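## Task

Remove the C25-labelled two-pole circuit breaker from the rail and set it in the tray, leaving every other device still clipped onto the rail.

## Robot and tools

Robot: two arms, left_arm and right_arm, each with a parallel gripper and a wrist camera. A fixed camera stand sits behind them. Loose objects may occasionally get a brief nudge from outside.

Frames. The scene frame has its origin at table-top height, halfway between the two nominal bases; +x points out over the table, +z up, and left_arm is on the +y side (image left/right may differ). Calibrated bases: left_arm at (+0.035, +0.294, 0) m, quat_wxyz (+1.000, 0, 0, -0.012); right_arm at (+0.035, -0.272, 0) m, quat_wxyz (+1.000, 0, 0, -0.001). Reported hand positions (metres) and end_effector_quat_wxyz are in the scene frame and can be off by a few centimetres, more when reaching far. On each gripper the fingers point along its +z axis and close along its y axis; end_effector_position is the spot between the pads, roughly 1 cm short of the fingertips.

Row layout (shared by execute_actions and move): one row of 14 numbers covers both arms, each in [-1, 1]: left dx, dy, dz, rx, ry, rz, opening, then right dx, dy, dz, rx, ry, rz, opening. The first six per arm are an offset, not a pose: they count from that arm's Hand target as it stood when the action or move began, along that Hand target's own axes. Scale: 1.0 equals 0.6 m for dx/dy/dz and 180 degrees for rx/ry/rz, which together form one rotation vector. Opening is absolute: +1 fully open (0.094 m), -1 closed. All six pose numbers at 0 re-requests the current Hand target; an arm you want left alone must still get its current opening repeated, since 0 there is a real command.

execute_actions: actions is a list of actions; each action is a table of up to 15 rows, one per 1/30 s step; a short table repeats its last row to fill 15. Every row in an action is measured from the action's start, not from the row before, but each new action starts afresh, so sending the same offset twice moves twice. cameras: list of names, ["all"], [] or null (null gives all only when actions is empty). An empty actions list returns full state and images.

move: target is one row or a list of up to 15 rows; every row is an offset from the same starting Hand targets. Straight-line paths, no obstacle avoidance, finishing together, at least 0.5 s and at most 10 s. speed: m/s, 0.002 to 2.9, default 0.25 (turning capped at twice that in rad/s); one value or one per target. blend: corner rounding in m for lists, 0 means stop at each. opening_speed: how fast the commanded opening changes, per second on the -1..+1 scale, 0.2 or higher; use it to close gently. grip_force: newtons per pad, about 10 to 50, one value or one per arm; it persists, and lower force closes slowly. blocking=false returns after about 0.5 s while motion continues. The result adds a move: line (done, off_target, moving, held, fault, plus limits=paced when the pose was clipped or limits=held when steps were withheld). done means at rest within 10 mm and 2 degrees; neither done nor off_target tells you about contact.

wait: seconds 0 to 10, arms keep their last command. stop: brakes a running move. zoom_image: camera (cam_high, cam_left_wrist, cam_right_wrist) and region [x0, y0, x1, y1] in pixels, at most 504 by 504, from that camera's newest image. finished_scene: scene = current scene number; ends it irreversibly, so only call it once the device is in the tray and the rest stay clipped. After ending scene 1, make no further call in that reply.

Results: Hand target (what the next offsets count from), Tool commands, grip_measured (measured opening on the -1..+1 scale, reads up to ~2.5 mm wide when empty and a bit narrower than a firmly held part), joint positions (last value is opening in metres), joint velocities (may read "within noise"), joint torques (include gravity, noisy, numbers 1–3 wrap at ±28 N m) and motor temperatures. Cameras are 896x504: cam_high is fixed on the stand, the wrist cameras ride on the arms; approximate calibration is given and may be slightly off.

Behaviour: each step, commanded orientation is clipped to 40 degrees from the measured one. Grippers often settle a few centimetres short of the target because of friction and weight; send another command or the remaining offset. Passing close to an arm's own base can flip its shoulder posture, so route around it. Near the first joint's axis small hand motions can swing the whole arm. Joint limits (rad): waist -2.618..3.054, shoulder 0..3.142, elbow 0..3.142 (straight 2.901), wrist pitch and yaw ±1.571, wrist roll ±2.094.

Avoid: dropping the device or releasing it while it moves, fast impacts, hard pushes into the rail or table, anything leaving the table, the two grippers or wrist cameras touching each other (the clearance check does not prevent this), one gripper closing on the other's fingers, and strain on camera cables. A blocked arm keeps pressing until commanded back past its gripper. Holding loads, stretched arms or unreachable targets heat motors: MOTOR HOT at 75 °C, fold fault at 90 °C, arm collapse at 100 °C.

Each tool is called after "Call:" in YAML: its name, and indented under it one key for each argument.

## Session

Call:
execute_actions:
  actions: []

Scene clock: 0.00 s.
left_arm: end_effector_position=(+0.2943, +0.1531, +0.1657) grip_measured=+1.000 end_effector_quat_wxyz=(+0.397, -0.131, +0.889, -0.186) | right_arm: end_effector_position=(+0.3084, -0.2324, +0.1462) grip_measured=+1.000 end_effector_quat_wxyz=(+0.326, +0.193, +0.924, +0.056)
Joint positions: left_arm=[-0.661 0.886 0.642 -0.458 -0.306 -0.835 0.094] | right_arm=[0.261 0.976 0.758 -0.699 0.183 0.609 0.094]
Joint velocities: within noise
Joint torques (N m): no reading
Motor temperatures (°C): left_arm=[18 20 23 21 17 20 17] | right_arm=[21 20 29 19 21 17 20]
Heat: left arm: 23 °C; right arm: 29 °C.
Hand target: left_arm +0.2957, +0.1542, +0.1718; +0.404, -0.133, +0.885, -0.187 | right_arm +0.3098, -0.2329, +0.1517; +0.333, +0.193, +0.921, +0.057
Tool commands: left_gripper/opening=+1.0 right_gripper/opening=+1.0
camera_calibration:
cam_left_wrist: T_world_to_cam=[[0.0715973, -0.901052, 0.42776, 0.0439216], [-0.916836, -0.228339, -0.327525, 0.396458], [0.392791, -0.368736, -0.842466, 0.173142], [0, 0, 0, 1]] pos_world=[0.292334, 0.193946, 0.256928]
cam_right_wrist: T_world_to_cam=[[-0.33731, -0.907105, -0.251759, -0.0688766], [-0.900475, 0.388885, -0.194711, 0.435266], [0.274529, 0.161024, -0.948001, 0.180821], [0, 0, 0, 1]] pos_world=[0.319072, -0.260863, 0.23883]

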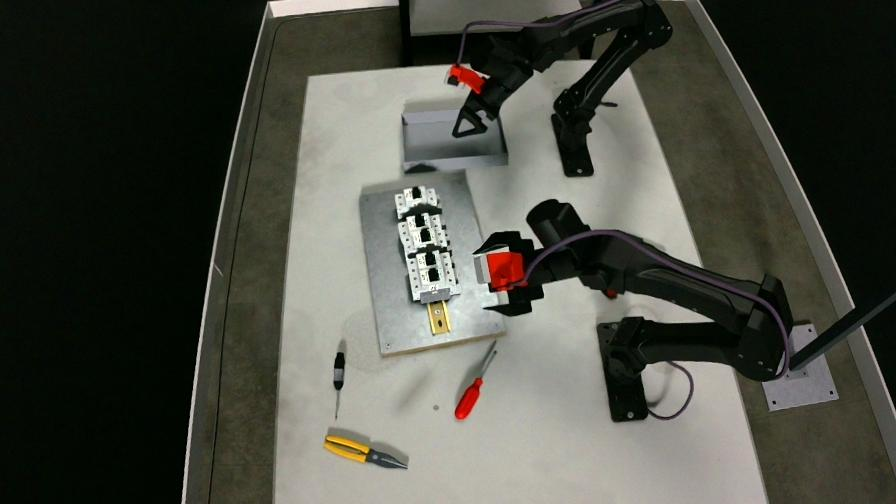

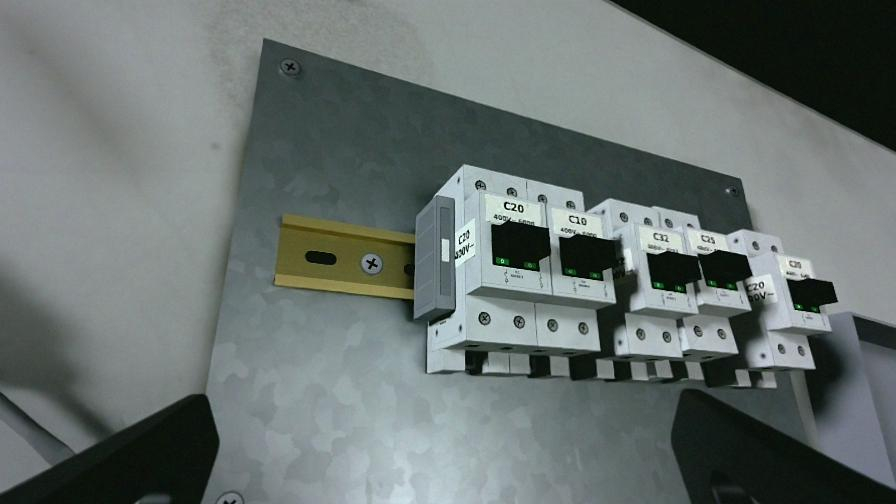

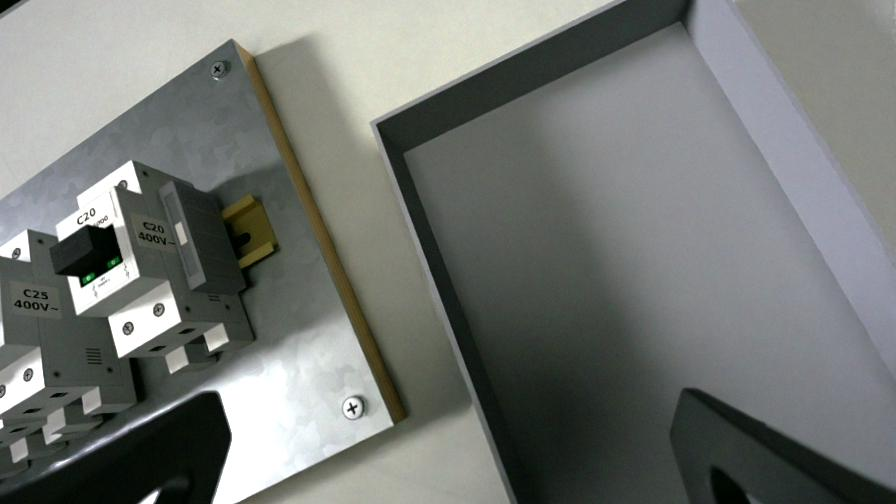

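Call:
zoom_image:
  camera: "cam_left_wrist"
  region: [580, 190, 840, 400]

Call:
zoom_image:
  camera: "cam_left_wrist"
  region: [400, 150, 660, 400]

Call:
zoom_image:
  camera: "cam_right_wrist"
  region: [0, 150, 300, 500]

Call:
zoom_image:
  camera: "cam_high"
  region: [350, 90, 520, 360]

Scaled by 1.938 from the camera's 896x504 image, which has a finer 1280x720 frame.

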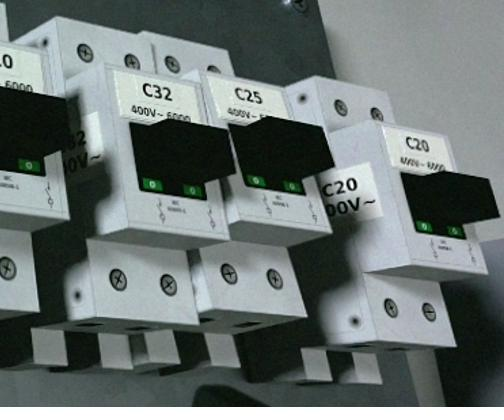

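Scaled by 1.938 from the camera's 896x504 image, which has a finer 1280x720 frame.

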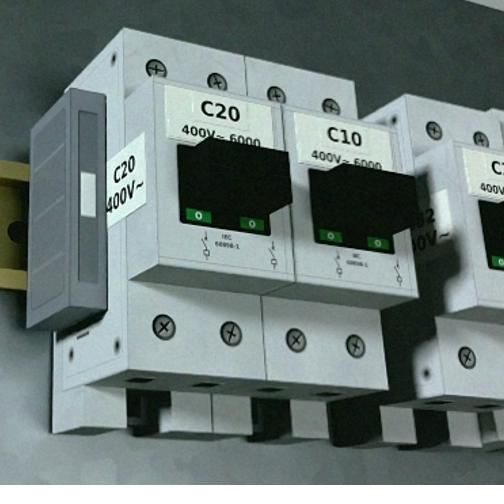

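Scaled by 1.440 from the camera's 896x504 image, which has a finer 1280x720 frame.

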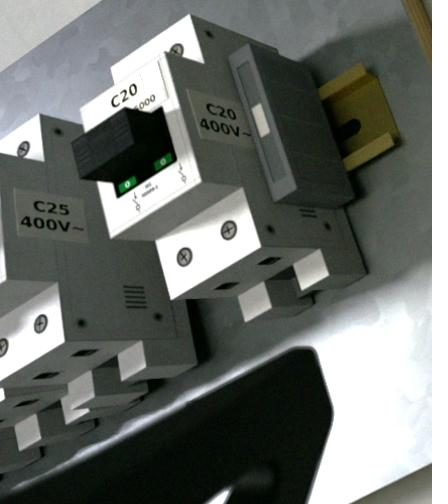

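Scaled by 1.867 from the camera's 896x504 image, which has a finer 1280x720 frame.

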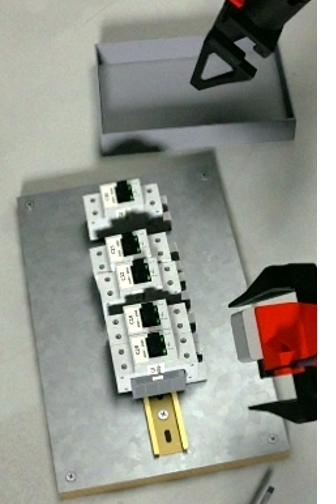

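Call:
move:
  target: [0,0,0,0,0,0,1,0.218,0.235,-0.113,-0.030,-0.111,-0.126,1]
  cameras: ["cam_right_wrist"]

Scene clock: 36.90 s.
left_arm: end_effector_position=(+0.2943, +0.1531, +0.1657) grip_measured=+1.000 end_effector_quat_wxyz=(+0.397, -0.131, +0.889, -0.186) | right_arm: end_effector_position=(+0.2169, -0.0551, +0.1487) grip_measured=+1.000 end_effector_quat_wxyz=(+0.487, -0.006, +0.873, -0.002)
Joint positions: left_arm=[-0.661 0.886 0.642 -0.458 -0.306 -0.835 0.094] | right_arm=[1.436 1.339 0.844 -0.856 1.002 1.301 0.094]
Joint torques (N m): left_arm=[0.01 -1.48 9.8 1.47 -0.2 0.04] | right_arm=[0.34 -3.04 10.62 0.73 0.72 0.14]
Heat: left arm: 27 °C; right arm: 32 °C.
Hand target: left_arm +0.2957, +0.1543, +0.1718; +0.405, -0.133, +0.885, -0.187 | right_arm +0.2197, -0.0501, +0.1596; +0.500, +0.001, +0.866, -0.001
Off the commanded pose: left_arm 0.006 m, 1 deg | right_arm 0.012 m, 2 deg.
move: off_target (right_arm)
camera_calibration:
cam_right_wrist: T_world_to_cam=[[-0.00241894, -0.999805, -0.0195841, -0.0505522], [-0.83357, 0.0128344, -0.552264, 0.302375], [0.552408, 0.0149888, -0.833439, 0.0943649], [0, 0, 0, 1]] pos_world=[0.199801, -0.0558376, 0.244648]
Images, in order (width x height): cam_right_wrist 896x504.

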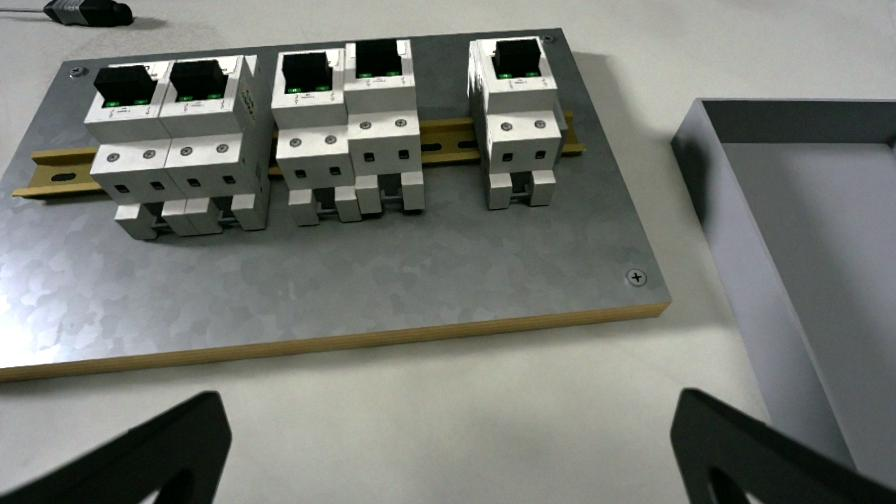

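Call:
zoom_image:
  camera: "cam_right_wrist"
  region: [260, 20, 580, 240]

Scaled by 1.575 from the camera's 896x504 image, which has a finer 1280x720 frame.

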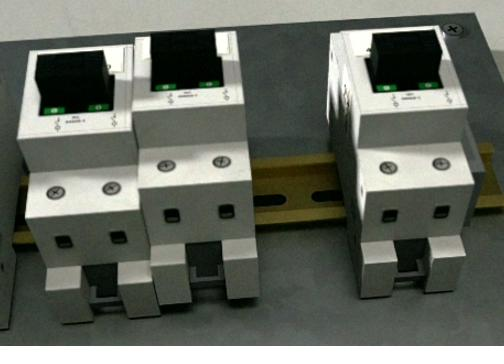

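Call:
zoom_image:
  camera: "cam_right_wrist"
  region: [340, 100, 440, 220]

Call:
zoom_image:
  camera: "cam_high"
  region: [320, 320, 520, 480]

Scaled by 4.200 from the camera's 896x504 image, which has a finer 1280x720 frame.

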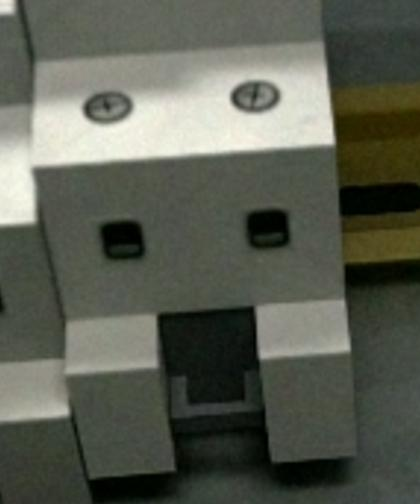

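This scene's latest camera images include none from cam_high. They are from: cam_right_wrist. cam_high's image comes with the result of a call that names it in "cameras".

Call:
move:
  target: [-0.100,0.236,0.0275,-0.251,0.167,-0.236,1,0,0,0,0,0,0,1]
  cameras: ["cam_left_wrist","cam_high"]

Scene clock: 87.47 s.
left_arm: end_effector_position=(+0.3311, +0.2992, +0.1366) grip_measured=+1.000 end_effector_quat_wxyz=(+0.000, -0.518, +0.855, -0.002) | right_arm: end_effector_position=(+0.2169, -0.0553, +0.1487) grip_measured=+1.000 end_effector_quat_wxyz=(+0.487, -0.005, +0.873, -0.002)
Joint positions: left_arm=[0.04 1.663 1.445 -1.352 0.003 -1.073 0.094] | right_arm=[1.436 1.339 0.844 -0.858 1.003 1.303 0.094]
Joint torques (N m): left_arm=[0.16 -5.38 10.09 0.13 -0.03 -0.07] | right_arm=[0.35 -3.04 10.66 0.73 0.7 0.15]
Motor temperatures (°C): left_arm=[18 20 29 25 17 20 17] | right_arm=[21 20 32 20 22 17 20]
Heat: left arm: 29 °C; right arm: 32 °C.
Hand target: left_arm +0.3347, +0.3004, +0.1398; +0.001, -0.522, +0.853, +0.000 | right_arm +0.2197, -0.0502, +0.1596; +0.500, +0.001, +0.866, -0.001
Off the commanded pose: left_arm 0.005 m, 1 deg | right_arm 0.012 m, 2 deg.
move: off_target (right_arm)
camera_calibration:
cam_left_wrist: T_world_to_cam=[[0.878924, -0.476908, 0.00716037, -0.151324], [-0.430961, -0.787633, 0.440349, 0.355583], [-0.204366, -0.390119, -0.897798, 0.39976], [0, 0, 0, 1]] pos_world=[0.367942, 0.363855, 0.203407]
Images, in order (width x height): cam_high 896x504, cam_left_wrist 896x504.

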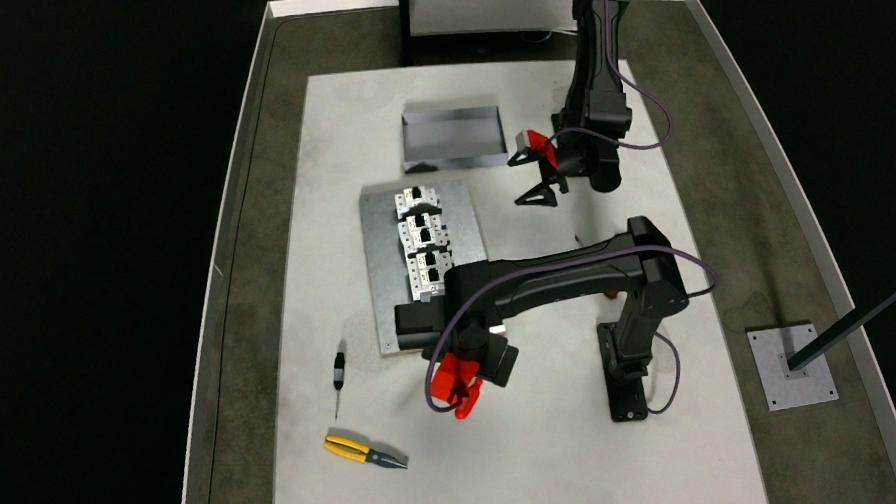

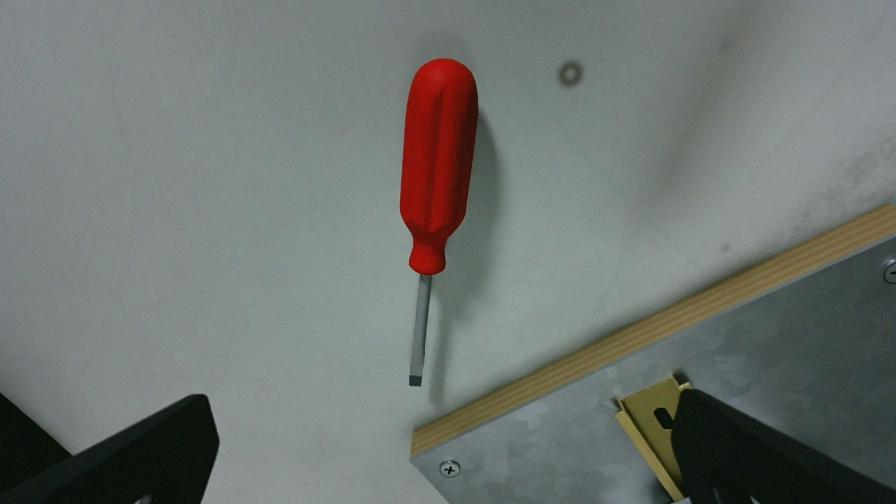

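Call:
move:
  target:
    - [-0.041,0.002,0.10,0,0,0.039,0.3,0,0,0,0,0,0,1]
    - [-0.041,0.002,0.198,0,0,0.039,0.3,0,0,0,0,0,0,1]
  speed: 0.15
  blend: [0.01,0]
  cameras: ["cam_left_wrist"]

Scene clock: 105.47 s.
left_arm: end_effector_position=(+0.3446, +0.3210, +0.0261) grip_measured=+0.302 end_effector_quat_wxyz=(+0.001, -0.470, +0.883, -0.003) | right_arm: end_effector_position=(+0.2169, -0.0553, +0.1487) grip_measured=+1.000 end_effector_quat_wxyz=(+0.487, -0.005, +0.873, -0.002)
Joint positions: left_arm=[0.11 1.794 1.148 -0.92 0.005 -0.891 0.061] | right_arm=[1.436 1.339 0.844 -0.858 1.003 1.303 0.094]
Joint torques (N m): left_arm=[0.34 -6.23 6.49 0.37 -0.05 0.07] | right_arm=[0.34 -3.02 10.65 0.74 0.7 0.14]
Heat: left arm: 27 °C; right arm: 33 °C.
Hand target: left_arm +0.3449, +0.3230, +0.0210; +0.001, -0.469, +0.883, +0.000 | right_arm +0.2197, -0.0502, +0.1596; +0.500, +0.001, +0.866, -0.001
Off the commanded pose: left_arm 0.005 m, 0 deg | right_arm 0.012 m, 2 deg.
move: off_target (right_arm)
camera_calibration:
cam_left_wrist: T_world_to_cam=[[0.820411, -0.571661, 0.011385, -0.101568], [-0.517834, -0.734425, 0.438713, 0.440102], [-0.242433, -0.36582, -0.898555, 0.317108], [0, 0, 0, 1]] pos_world=[0.388105, 0.381164, 0.0930174]
Images, in order (width x height): cam_left_wrist 896x504.

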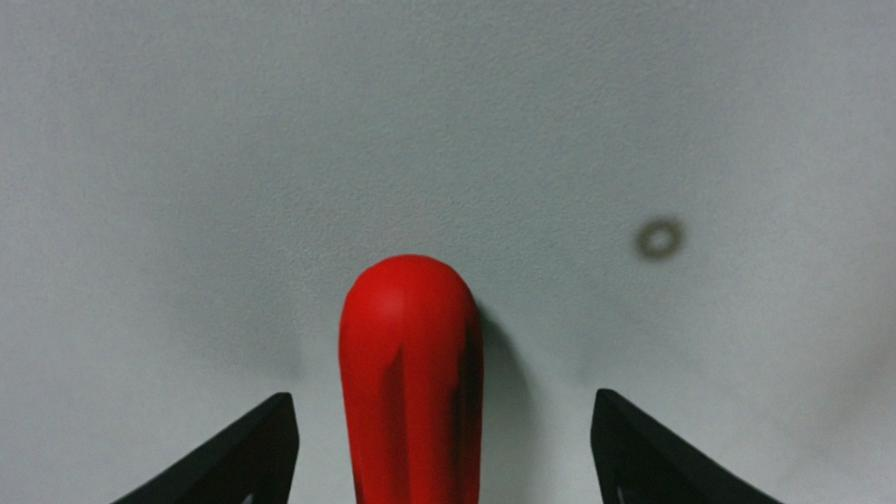

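Call:
move:
  target:
    - [0,0.008,0.014,0,0,0,0.3,0,0,0,0,0,0,1]
    - [0,0.008,0.014,0,0,0,-1,0,0,0,0,0,0,1]
  speed: 0.1
  opening_speed: 0.8
  cameras: ["cam_left_wrist"]

Scene clock: 111.30 s.
left_arm: end_effector_position=(+0.3426, +0.3230, +0.0189) grip_measured=-0.439 end_effector_quat_wxyz=(+0.004, -0.468, +0.884, -0.004) | right_arm: end_effector_position=(+0.2169, -0.0553, +0.1487) grip_measured=+1.000 end_effector_quat_wxyz=(+0.487, -0.005, +0.873, -0.002)
Joint positions: left_arm=[0.118 1.794 1.117 -0.883 0.005 -0.88 0.026] | right_arm=[1.436 1.339 0.844 -0.858 1.003 1.303 0.094]
Joint torques (N m): left_arm=[0.55 -6.11 6.04 0.42 -0.05 0.06] | right_arm=[0.4 -3.04 10.65 0.74 0.7 0.15]
Heat: left arm: 27 °C; right arm: 33 °C.
Hand target: left_arm +0.3408, +0.3257, +0.0125; +0.000, -0.469, +0.883, +0.000 | right_arm +0.2197, -0.0502, +0.1596; +0.500, +0.001, +0.866, -0.001
Off the commanded pose: left_arm 0.007 m, 1 deg | right_arm 0.012 m, 2 deg.
move: off_target (right_arm)
camera_calibration:
cam_left_wrist: T_world_to_cam=[[0.818383, -0.574456, 0.0157904, -0.0972103], [-0.522853, -0.732903, 0.43529, 0.445071], [-0.238482, -0.36449, -0.900152, 0.309208], [0, 0, 0, 1]] pos_world=[0.386002, 0.383054, 0.0861338]
Images, in order (width x height): cam_left_wrist 896x504.

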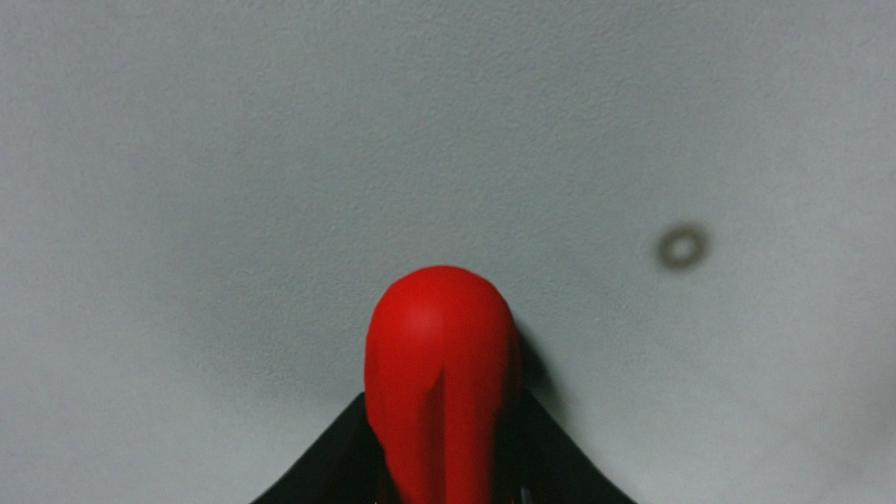

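Call:
move:
  target:
    - [0,0,-0.22,0,0,0,-1,-0.017,-0.233,0.029,-0.2405,0,-0.139,1]
    - [0.4325,-0.270,-0.379,0.285,-0.439,0.285,-1,-0.017,-0.233,0.029,-0.2405,0,-0.139,1]
  blend: [0.04,0]
  speed: 0.22
  cameras: ["cam_right_wrist","cam_high"]

Scene clock: 136.53 s.
left_arm: end_effector_position=(+0.3301, +0.0215, +0.2430) grip_measured=-0.439 end_effector_quat_wxyz=(+0.704, +0.061, +0.705, -0.057) | right_arm: end_effector_position=(+0.2370, -0.1913, +0.1444) grip_measured=+1.000 end_effector_quat_wxyz=(+0.439, -0.359, +0.797, +0.208)
Joint positions: left_arm=[-1.099 1.446 0.632 0.81 -0.955 0.002 0.026] | right_arm=[-0.343 0.725 0.513 -0.843 -0.919 -0.932 0.094]
Joint torques (N m): left_arm=[-0.12 -3.99 7.09 1.74 0.06 -0.03] | right_arm=[-0.51 0.53 11.55 1.14 -0.65 -0.03]
Heat: left arm: 27 °C; right arm: 33 °C.
Hand target: left_arm +0.3296, +0.0197, +0.2395; +0.705, +0.063, +0.704, -0.062 | right_arm +0.2396, -0.1901, +0.1598; +0.453, -0.365, +0.785, +0.210
Off the commanded pose: left_arm 0.004 m, 1 deg | right_arm 0.016 m, 2 deg.
move: off_target (right_arm)
camera_calibration:
cam_right_wrist: T_world_to_cam=[[0.747711, -0.662508, -0.0448408, -0.296445], [-0.57245, -0.608905, -0.549123, 0.137297], [0.336495, 0.436255, -0.834538, 0.213709], [0, 0, 0, 1]] pos_world=[0.228339, -0.206028, 0.240448]
Images, in order (width x height): cam_high 896x504, cam_right_wrist 896x504.

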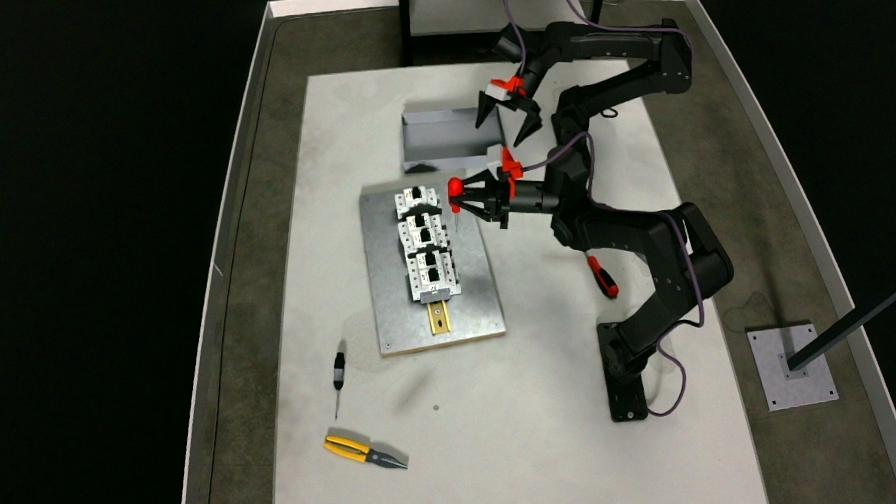

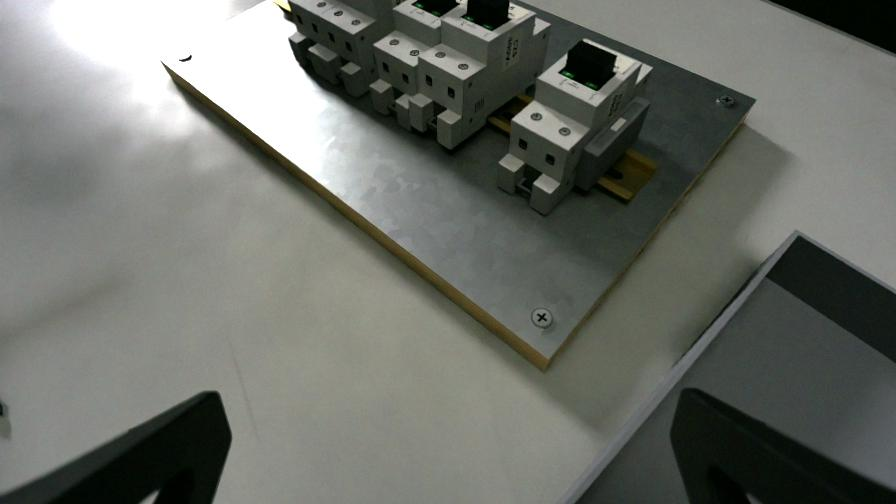

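Call:
zoom_image:
  camera: "cam_right_wrist"
  region: [370, 30, 490, 170]

Call:
zoom_image:
  camera: "cam_high"
  region: [390, 180, 480, 270]

Scaled by 3.600 from the camera's 896x504 image, which has a finer 1280x720 frame.

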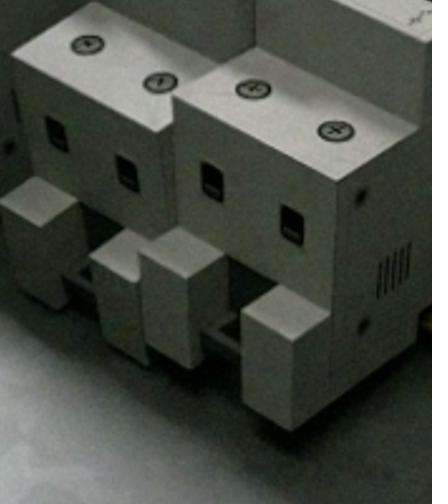

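Scaled by 5.600 from the camera's 896x504 image, which has a finer 1280x720 frame.

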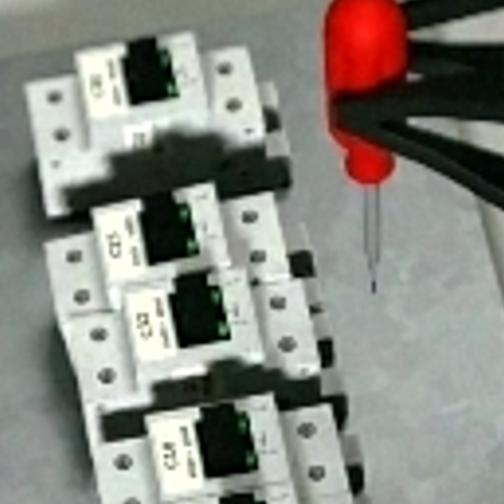

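Call:
move:
  target: [0.075,-0.053,0.072,0,0,0,-1,0,0,0,0,0,0,1]
  speed: 0.15
  cameras: ["cam_right_wrist","cam_left_wrist"]

Call:
zoom_image:
  camera: "cam_right_wrist"
  region: [360, 0, 500, 160]

Scene clock: 153.87 s.
left_arm: end_effector_position=(+0.3599, -0.0128, +0.1801) grip_measured=-0.439 end_effector_quat_wxyz=(+0.691, +0.083, +0.717, -0.042) | right_arm: end_effector_position=(+0.2370, -0.1913, +0.1444) grip_measured=+1.000 end_effector_quat_wxyz=(+0.439, -0.359, +0.797, +0.208)
Joint positions: left_arm=[-1.057 1.766 0.7 1 -0.904 0.003 0.026] | right_arm=[-0.343 0.725 0.513 -0.843 -0.919 -0.932 0.094]
Joint torques (N m): left_arm=[0.83 -5.76 10.15 2.02 0.02 -0.01] | right_arm=[-0.53 0.51 11.55 1.14 -0.64 -0.03]
Heat: left arm: 26 °C; right arm: 34 °C.
Hand target: left_arm +0.3666, -0.0191, +0.1945; +0.705, +0.063, +0.704, -0.061 | right_arm +0.2396, -0.1901, +0.1598; +0.453, -0.365, +0.785, +0.210
Off the commanded pose: left_arm 0.017 m, 4 deg | right_arm 0.016 m, 2 deg.
move: off_target (left_arm, right_arm)
camera_calibration:
cam_left_wrist: T_world_to_cam=[[-0.181723, -0.980827, -0.0703886, 0.0634836], [-0.455988, 0.14747, -0.877683, 0.361542], [0.871236, -0.127399, -0.474044, -0.137085], [0, 0, 0, 1]] pos_world=[0.295829, -0.00851465, 0.256803]
cam_right_wrist: T_world_to_cam=[[0.747711, -0.662508, -0.0448408, -0.296445], [-0.57245, -0.608905, -0.549123, 0.137297], [0.336495, 0.436255, -0.834538, 0.213709], [0, 0, 0, 1]] pos_world=[0.228339, -0.206028, 0.240448]
Images, in order (width x height): cam_left_wrist 896x504, cam_right_wrist 896x504.

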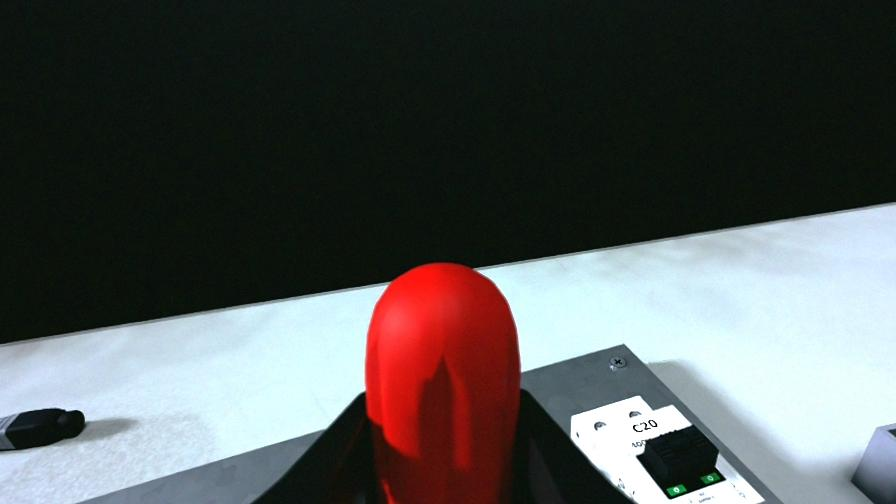

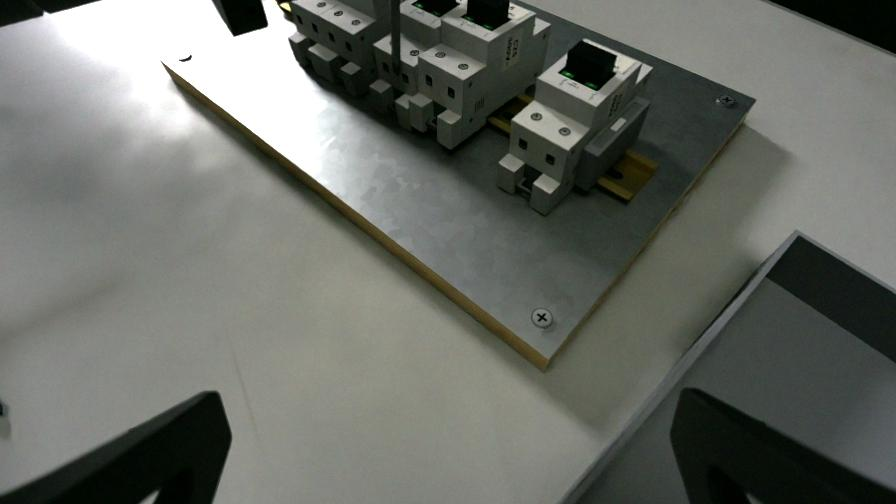

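Scaled by 3.150 from the camera's 896x504 image, which has a finer 1280x720 frame.

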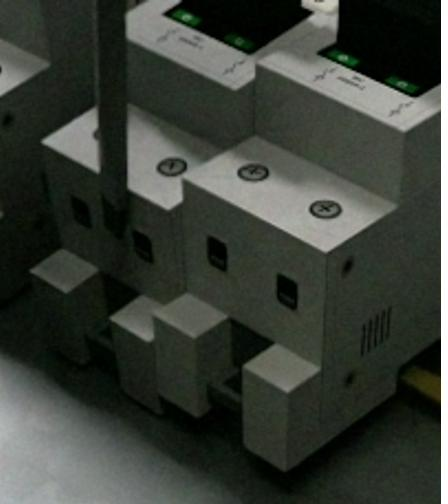

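Call:
move:
  target: [-0.009,-0.006,0.027,0,-0.0137,-0.0164,-1,0,0,0,0,0,0,1]
  speed: 0.1
  cameras: ["cam_right_wrist"]

Call:
zoom_image:
  camera: "cam_right_wrist"
  region: [360, 0, 500, 160]

Scene clock: 167.00 s.
left_arm: end_effector_position=(+0.3747, -0.0206, +0.1872) grip_measured=-0.439 end_effector_quat_wxyz=(+0.706, +0.062, +0.703, -0.064) | right_arm: end_effector_position=(+0.2370, -0.1913, +0.1444) grip_measured=+1.000 end_effector_quat_wxyz=(+0.439, -0.359, +0.797, +0.208)
Joint positions: left_arm=[-1.028 1.829 0.748 1.088 -0.874 0.003 0.026] | right_arm=[-0.343 0.725 0.513 -0.843 -0.919 -0.932 0.094]
Joint torques (N m): left_arm=[1.05 -6.12 10.04 1.99 0.08 -0.02] | right_arm=[-0.51 0.55 11.56 1.15 -0.65 -0.02]
Heat: left arm: 28 °C; right arm: 34 °C.
Hand target: left_arm +0.3820, -0.0254, +0.1999; +0.718, +0.043, +0.690, -0.081 | right_arm +0.2396, -0.1901, +0.1598; +0.454, -0.365, +0.785, +0.210
Off the commanded pose: left_arm 0.015 m, 4 deg | right_arm 0.016 m, 2 deg.
move: off_target (left_arm, right_arm)
camera_calibration:
cam_right_wrist: T_world_to_cam=[[0.747711, -0.662508, -0.0448408, -0.296445], [-0.57245, -0.608905, -0.549123, 0.137297], [0.336495, 0.436255, -0.834538, 0.213709], [0, 0, 0, 1]] pos_world=[0.228339, -0.206028, 0.240448]
Images, in order (width x height): cam_right_wrist 896x504.

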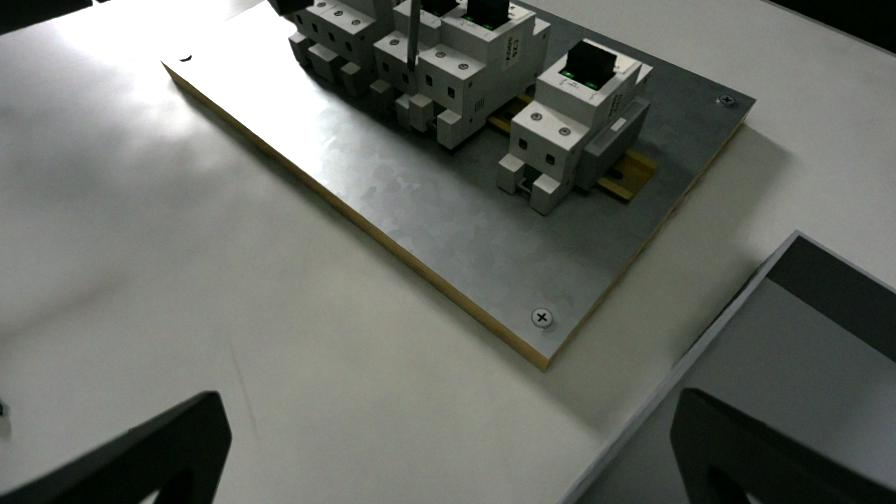

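Scaled by 3.150 from the camera's 896x504 image, which has a finer 1280x720 frame.

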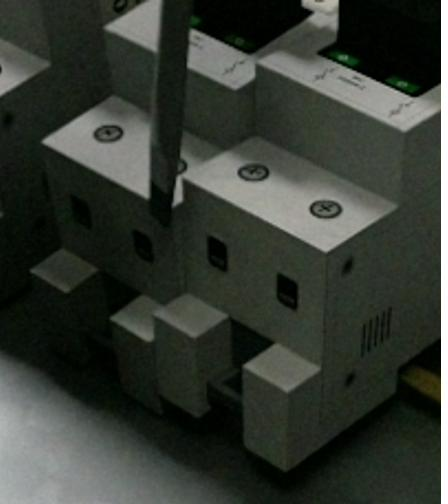

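Call:
move:
  target: [-0.025,-0.019,-0.030,0,0,0,-1,0,0,0,0,0,0,1]
  speed: 0.1
  cameras: ["cam_right_wrist"]

Call:
zoom_image:
  camera: "cam_right_wrist"
  region: [340, 0, 520, 160]

Scene clock: 184.40 s.
left_arm: end_effector_position=(+0.3611, -0.0308, +0.1895) grip_measured=-0.439 end_effector_quat_wxyz=(+0.706, +0.064, +0.702, -0.062) | right_arm: end_effector_position=(+0.2370, -0.1913, +0.1444) grip_measured=+1.000 end_effector_quat_wxyz=(+0.439, -0.359, +0.797, +0.208)
Joint positions: left_arm=[-1.079 1.829 0.76 1.078 -0.924 0.01 0.026] | right_arm=[-0.343 0.725 0.513 -0.843 -0.919 -0.932 0.094]
Joint torques (N m): left_arm=[-0.14 -10.09 9.42 1.52 -0.03 0.01] | right_arm=[-0.57 0.53 11.54 1.15 -0.65 -0.02]
Heat: left arm: 29 °C; right arm: 34 °C.
Hand target: left_arm +0.3617, -0.0327, +0.2147; +0.718, +0.043, +0.690, -0.081 | right_arm +0.2396, -0.1901, +0.1598; +0.454, -0.365, +0.785, +0.210
Off the commanded pose: left_arm 0.025 m, 4 deg | right_arm 0.016 m, 2 deg.
move: off_target (left_arm, right_arm)
camera_calibration:
cam_right_wrist: T_world_to_cam=[[0.747711, -0.662508, -0.0448408, -0.296445], [-0.57245, -0.608905, -0.549123, 0.137297], [0.336495, 0.436255, -0.834538, 0.213709], [0, 0, 0, 1]] pos_world=[0.228339, -0.206028, 0.240448]
Images, in order (width x height): cam_right_wrist 896x504.

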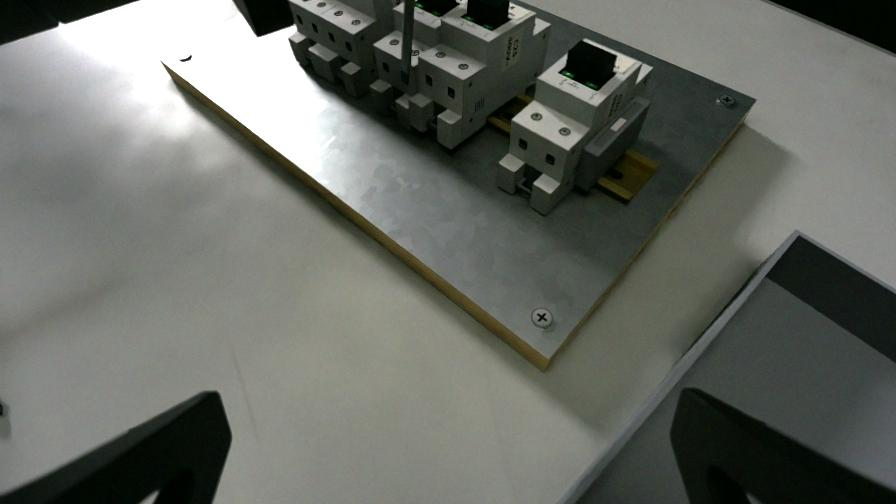

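Scaled by 2.800 from the camera's 896x504 image, which has a finer 1280x720 frame.

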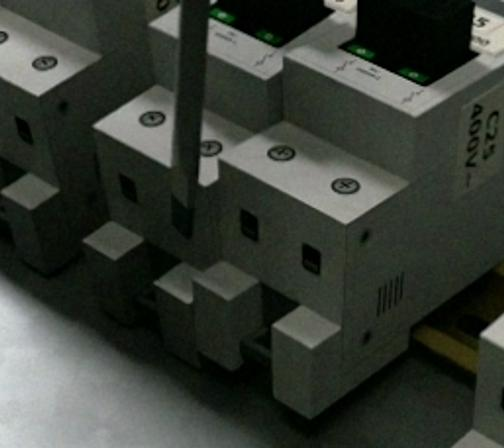

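Call:
move:
  target: [0.017,0.018,0.019,0,-0.045,0,-1,0,0,0,0,0,0,1]
  speed: 0.08
  cameras: ["cam_right_wrist","cam_high"]

Call:
zoom_image:
  camera: "cam_right_wrist"
  region: [340, 0, 520, 160]

Call:
zoom_image:
  camera: "cam_high"
  region: [395, 185, 485, 265]

Scene clock: 199.43 s.
left_arm: end_effector_position=(+0.3747, -0.0247, +0.2030) grip_measured=-0.439 end_effector_quat_wxyz=(+0.758, +0.044, +0.647, -0.072) | right_arm: end_effector_position=(+0.2370, -0.1913, +0.1444) grip_measured=+1.000 end_effector_quat_wxyz=(+0.439, -0.359, +0.797, +0.208)
Joint positions: left_arm=[-1.034 1.959 0.76 1.451 -0.878 0.169 0.026] | right_arm=[-0.343 0.725 0.513 -0.843 -0.919 -0.932 0.094]
Joint torques (N m): left_arm=[0.47 -6.5 5.96 1.98 0.22 0.02] | right_arm=[-0.51 0.54 11.55 1.14 -0.65 -0.03]
Heat: left arm: 28 °C; right arm: 35 °C.
Hand target: left_arm +0.3752, -0.0246, +0.2045; +0.765, +0.037, +0.638, -0.084 | right_arm +0.2396, -0.1901, +0.1598; +0.454, -0.365, +0.785, +0.210
Off the commanded pose: left_arm 0.002 m, 2 deg | right_arm 0.016 m, 2 deg.
move: off_target (right_arm)
camera_calibration:
cam_right_wrist: T_world_to_cam=[[0.747711, -0.662508, -0.0448408, -0.296445], [-0.57245, -0.608905, -0.549123, 0.137297], [0.336495, 0.436255, -0.834538, 0.213709], [0, 0, 0, 1]] pos_world=[0.228339, -0.206028, 0.240448]
Images, in order (width x height): cam_high 896x504, cam_right_wrist 896x504.

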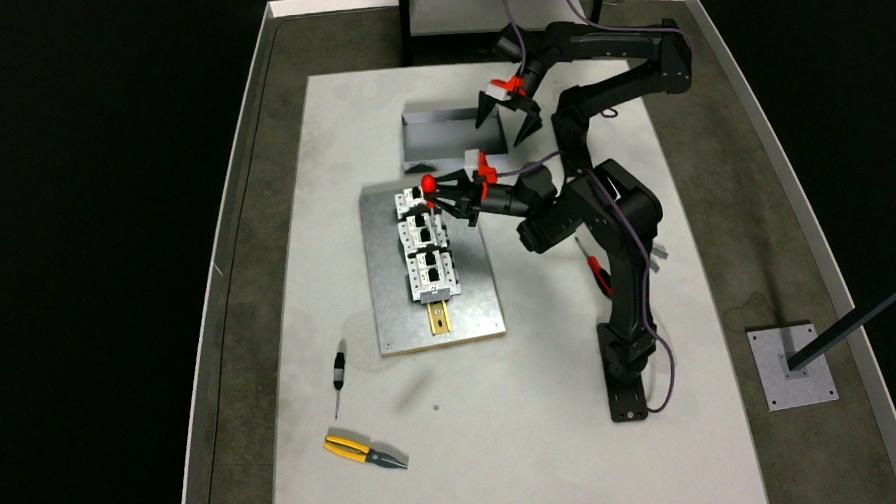

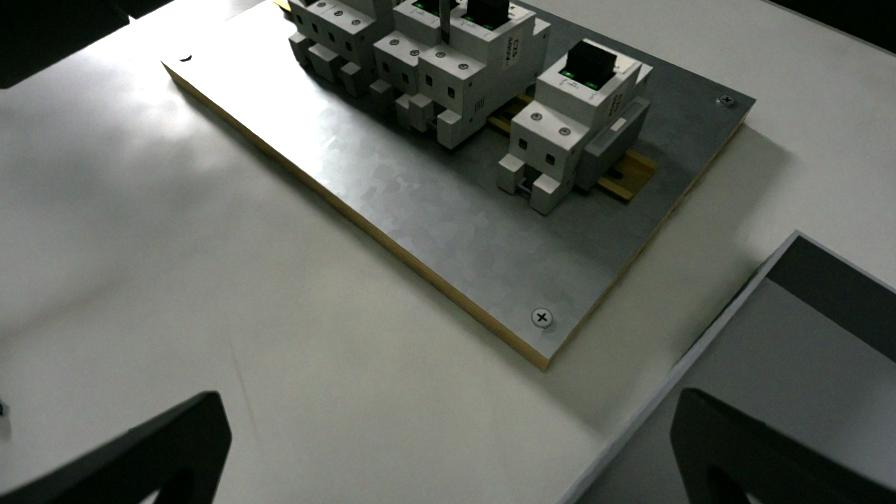

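Scaled by 2.800 from the camera's 896x504 image, which has a finer 1280x720 frame.

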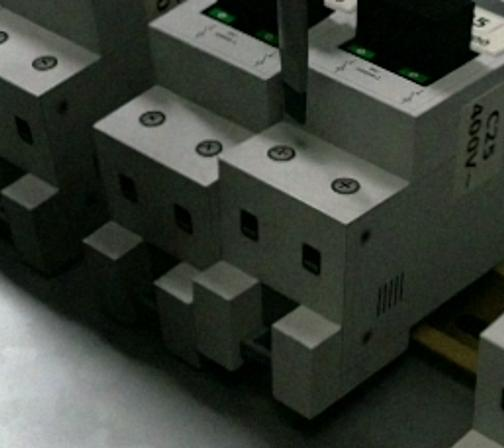

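Scaled by 5.600 from the camera's 896x504 image, which has a finer 1280x720 frame.

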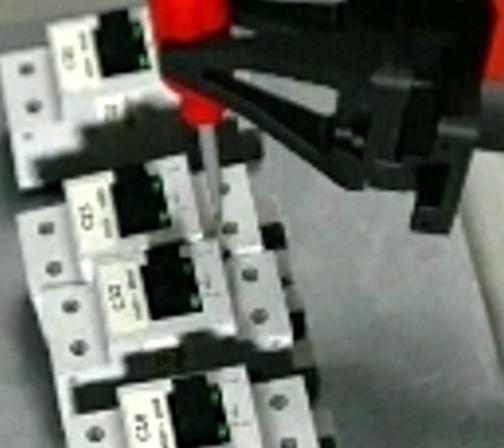

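Call:
move:
  target: [-0.013,-0.026,-0.030,0,0,0,-1,0,0,0,0,0,0,1]
  speed: 0.08
  cameras: ["cam_right_wrist","cam_high"]

Call:
zoom_image:
  camera: "cam_right_wrist"
  region: [340, 0, 520, 160]

Call:
zoom_image:
  camera: "cam_high"
  region: [395, 185, 485, 265]

Scene clock: 221.90 s.
left_arm: end_effector_position=(+0.3547, -0.0371, +0.2012) grip_measured=-0.439 end_effector_quat_wxyz=(+0.755, +0.056, +0.650, -0.067) | right_arm: end_effector_position=(+0.2370, -0.1913, +0.1444) grip_measured=+1.000 end_effector_quat_wxyz=(+0.439, -0.359, +0.797, +0.208)
Joint positions: left_arm=[-1.102 1.959 0.76 1.452 -0.936 0.203 0.026] | right_arm=[-0.343 0.725 0.513 -0.843 -0.919 -0.932 0.094]
Joint torques (N m): left_arm=[-0.08 -7.21 6.42 2.03 0.09 -0.03] | right_arm=[-0.51 0.53 11.52 1.15 -0.64 -0.02]
Heat: left arm: 29 °C; right arm: 35 °C.
Hand target: left_arm +0.3537, -0.0363, +0.2096; +0.765, +0.037, +0.638, -0.084 | right_arm +0.2396, -0.1901, +0.1598; +0.454, -0.365, +0.785, +0.210
Off the commanded pose: left_arm 0.009 m, 3 deg | right_arm 0.016 m, 2 deg.
move: off_target (left_arm, right_arm)
camera_calibration:
cam_right_wrist: T_world_to_cam=[[0.747711, -0.662508, -0.0448408, -0.296445], [-0.57245, -0.608905, -0.549123, 0.137297], [0.336495, 0.436255, -0.834538, 0.213709], [0, 0, 0, 1]] pos_world=[0.228339, -0.206028, 0.240448]
Images, in order (width x height): cam_high 896x504, cam_right_wrist 896x504.

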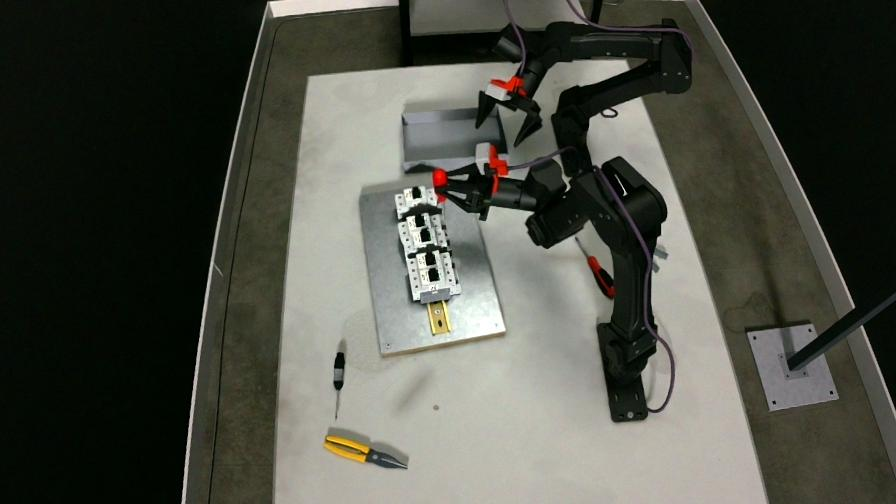

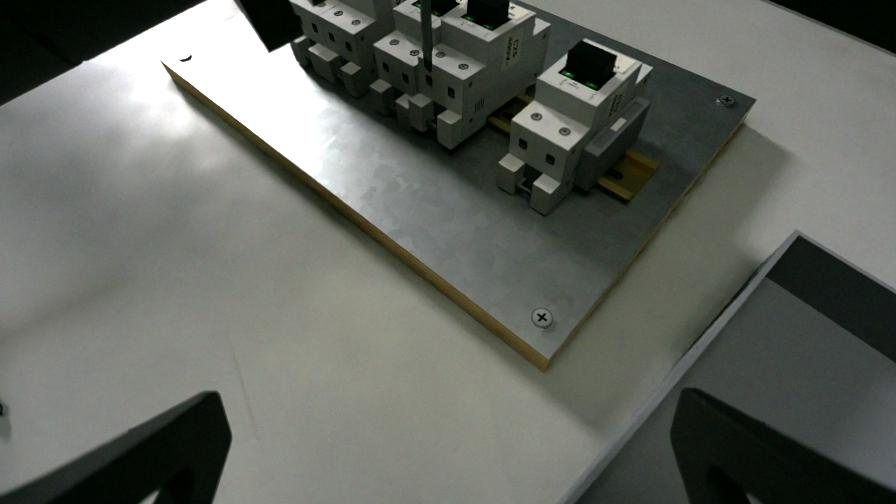

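Scaled by 2.800 from the camera's 896x504 image, which has a finer 1280x720 frame.

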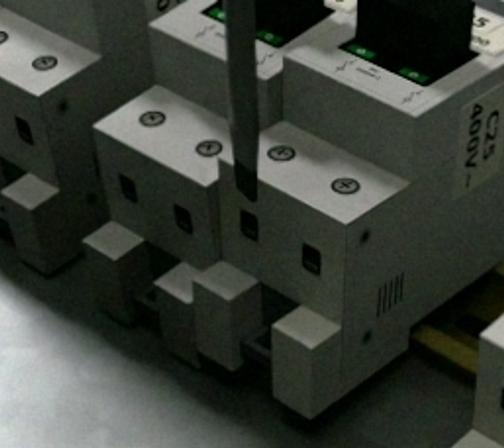

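Scaled by 5.600 from the camera's 896x504 image, which has a finer 1280x720 frame.

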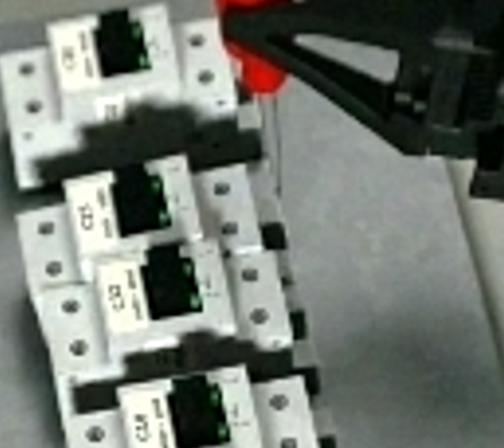

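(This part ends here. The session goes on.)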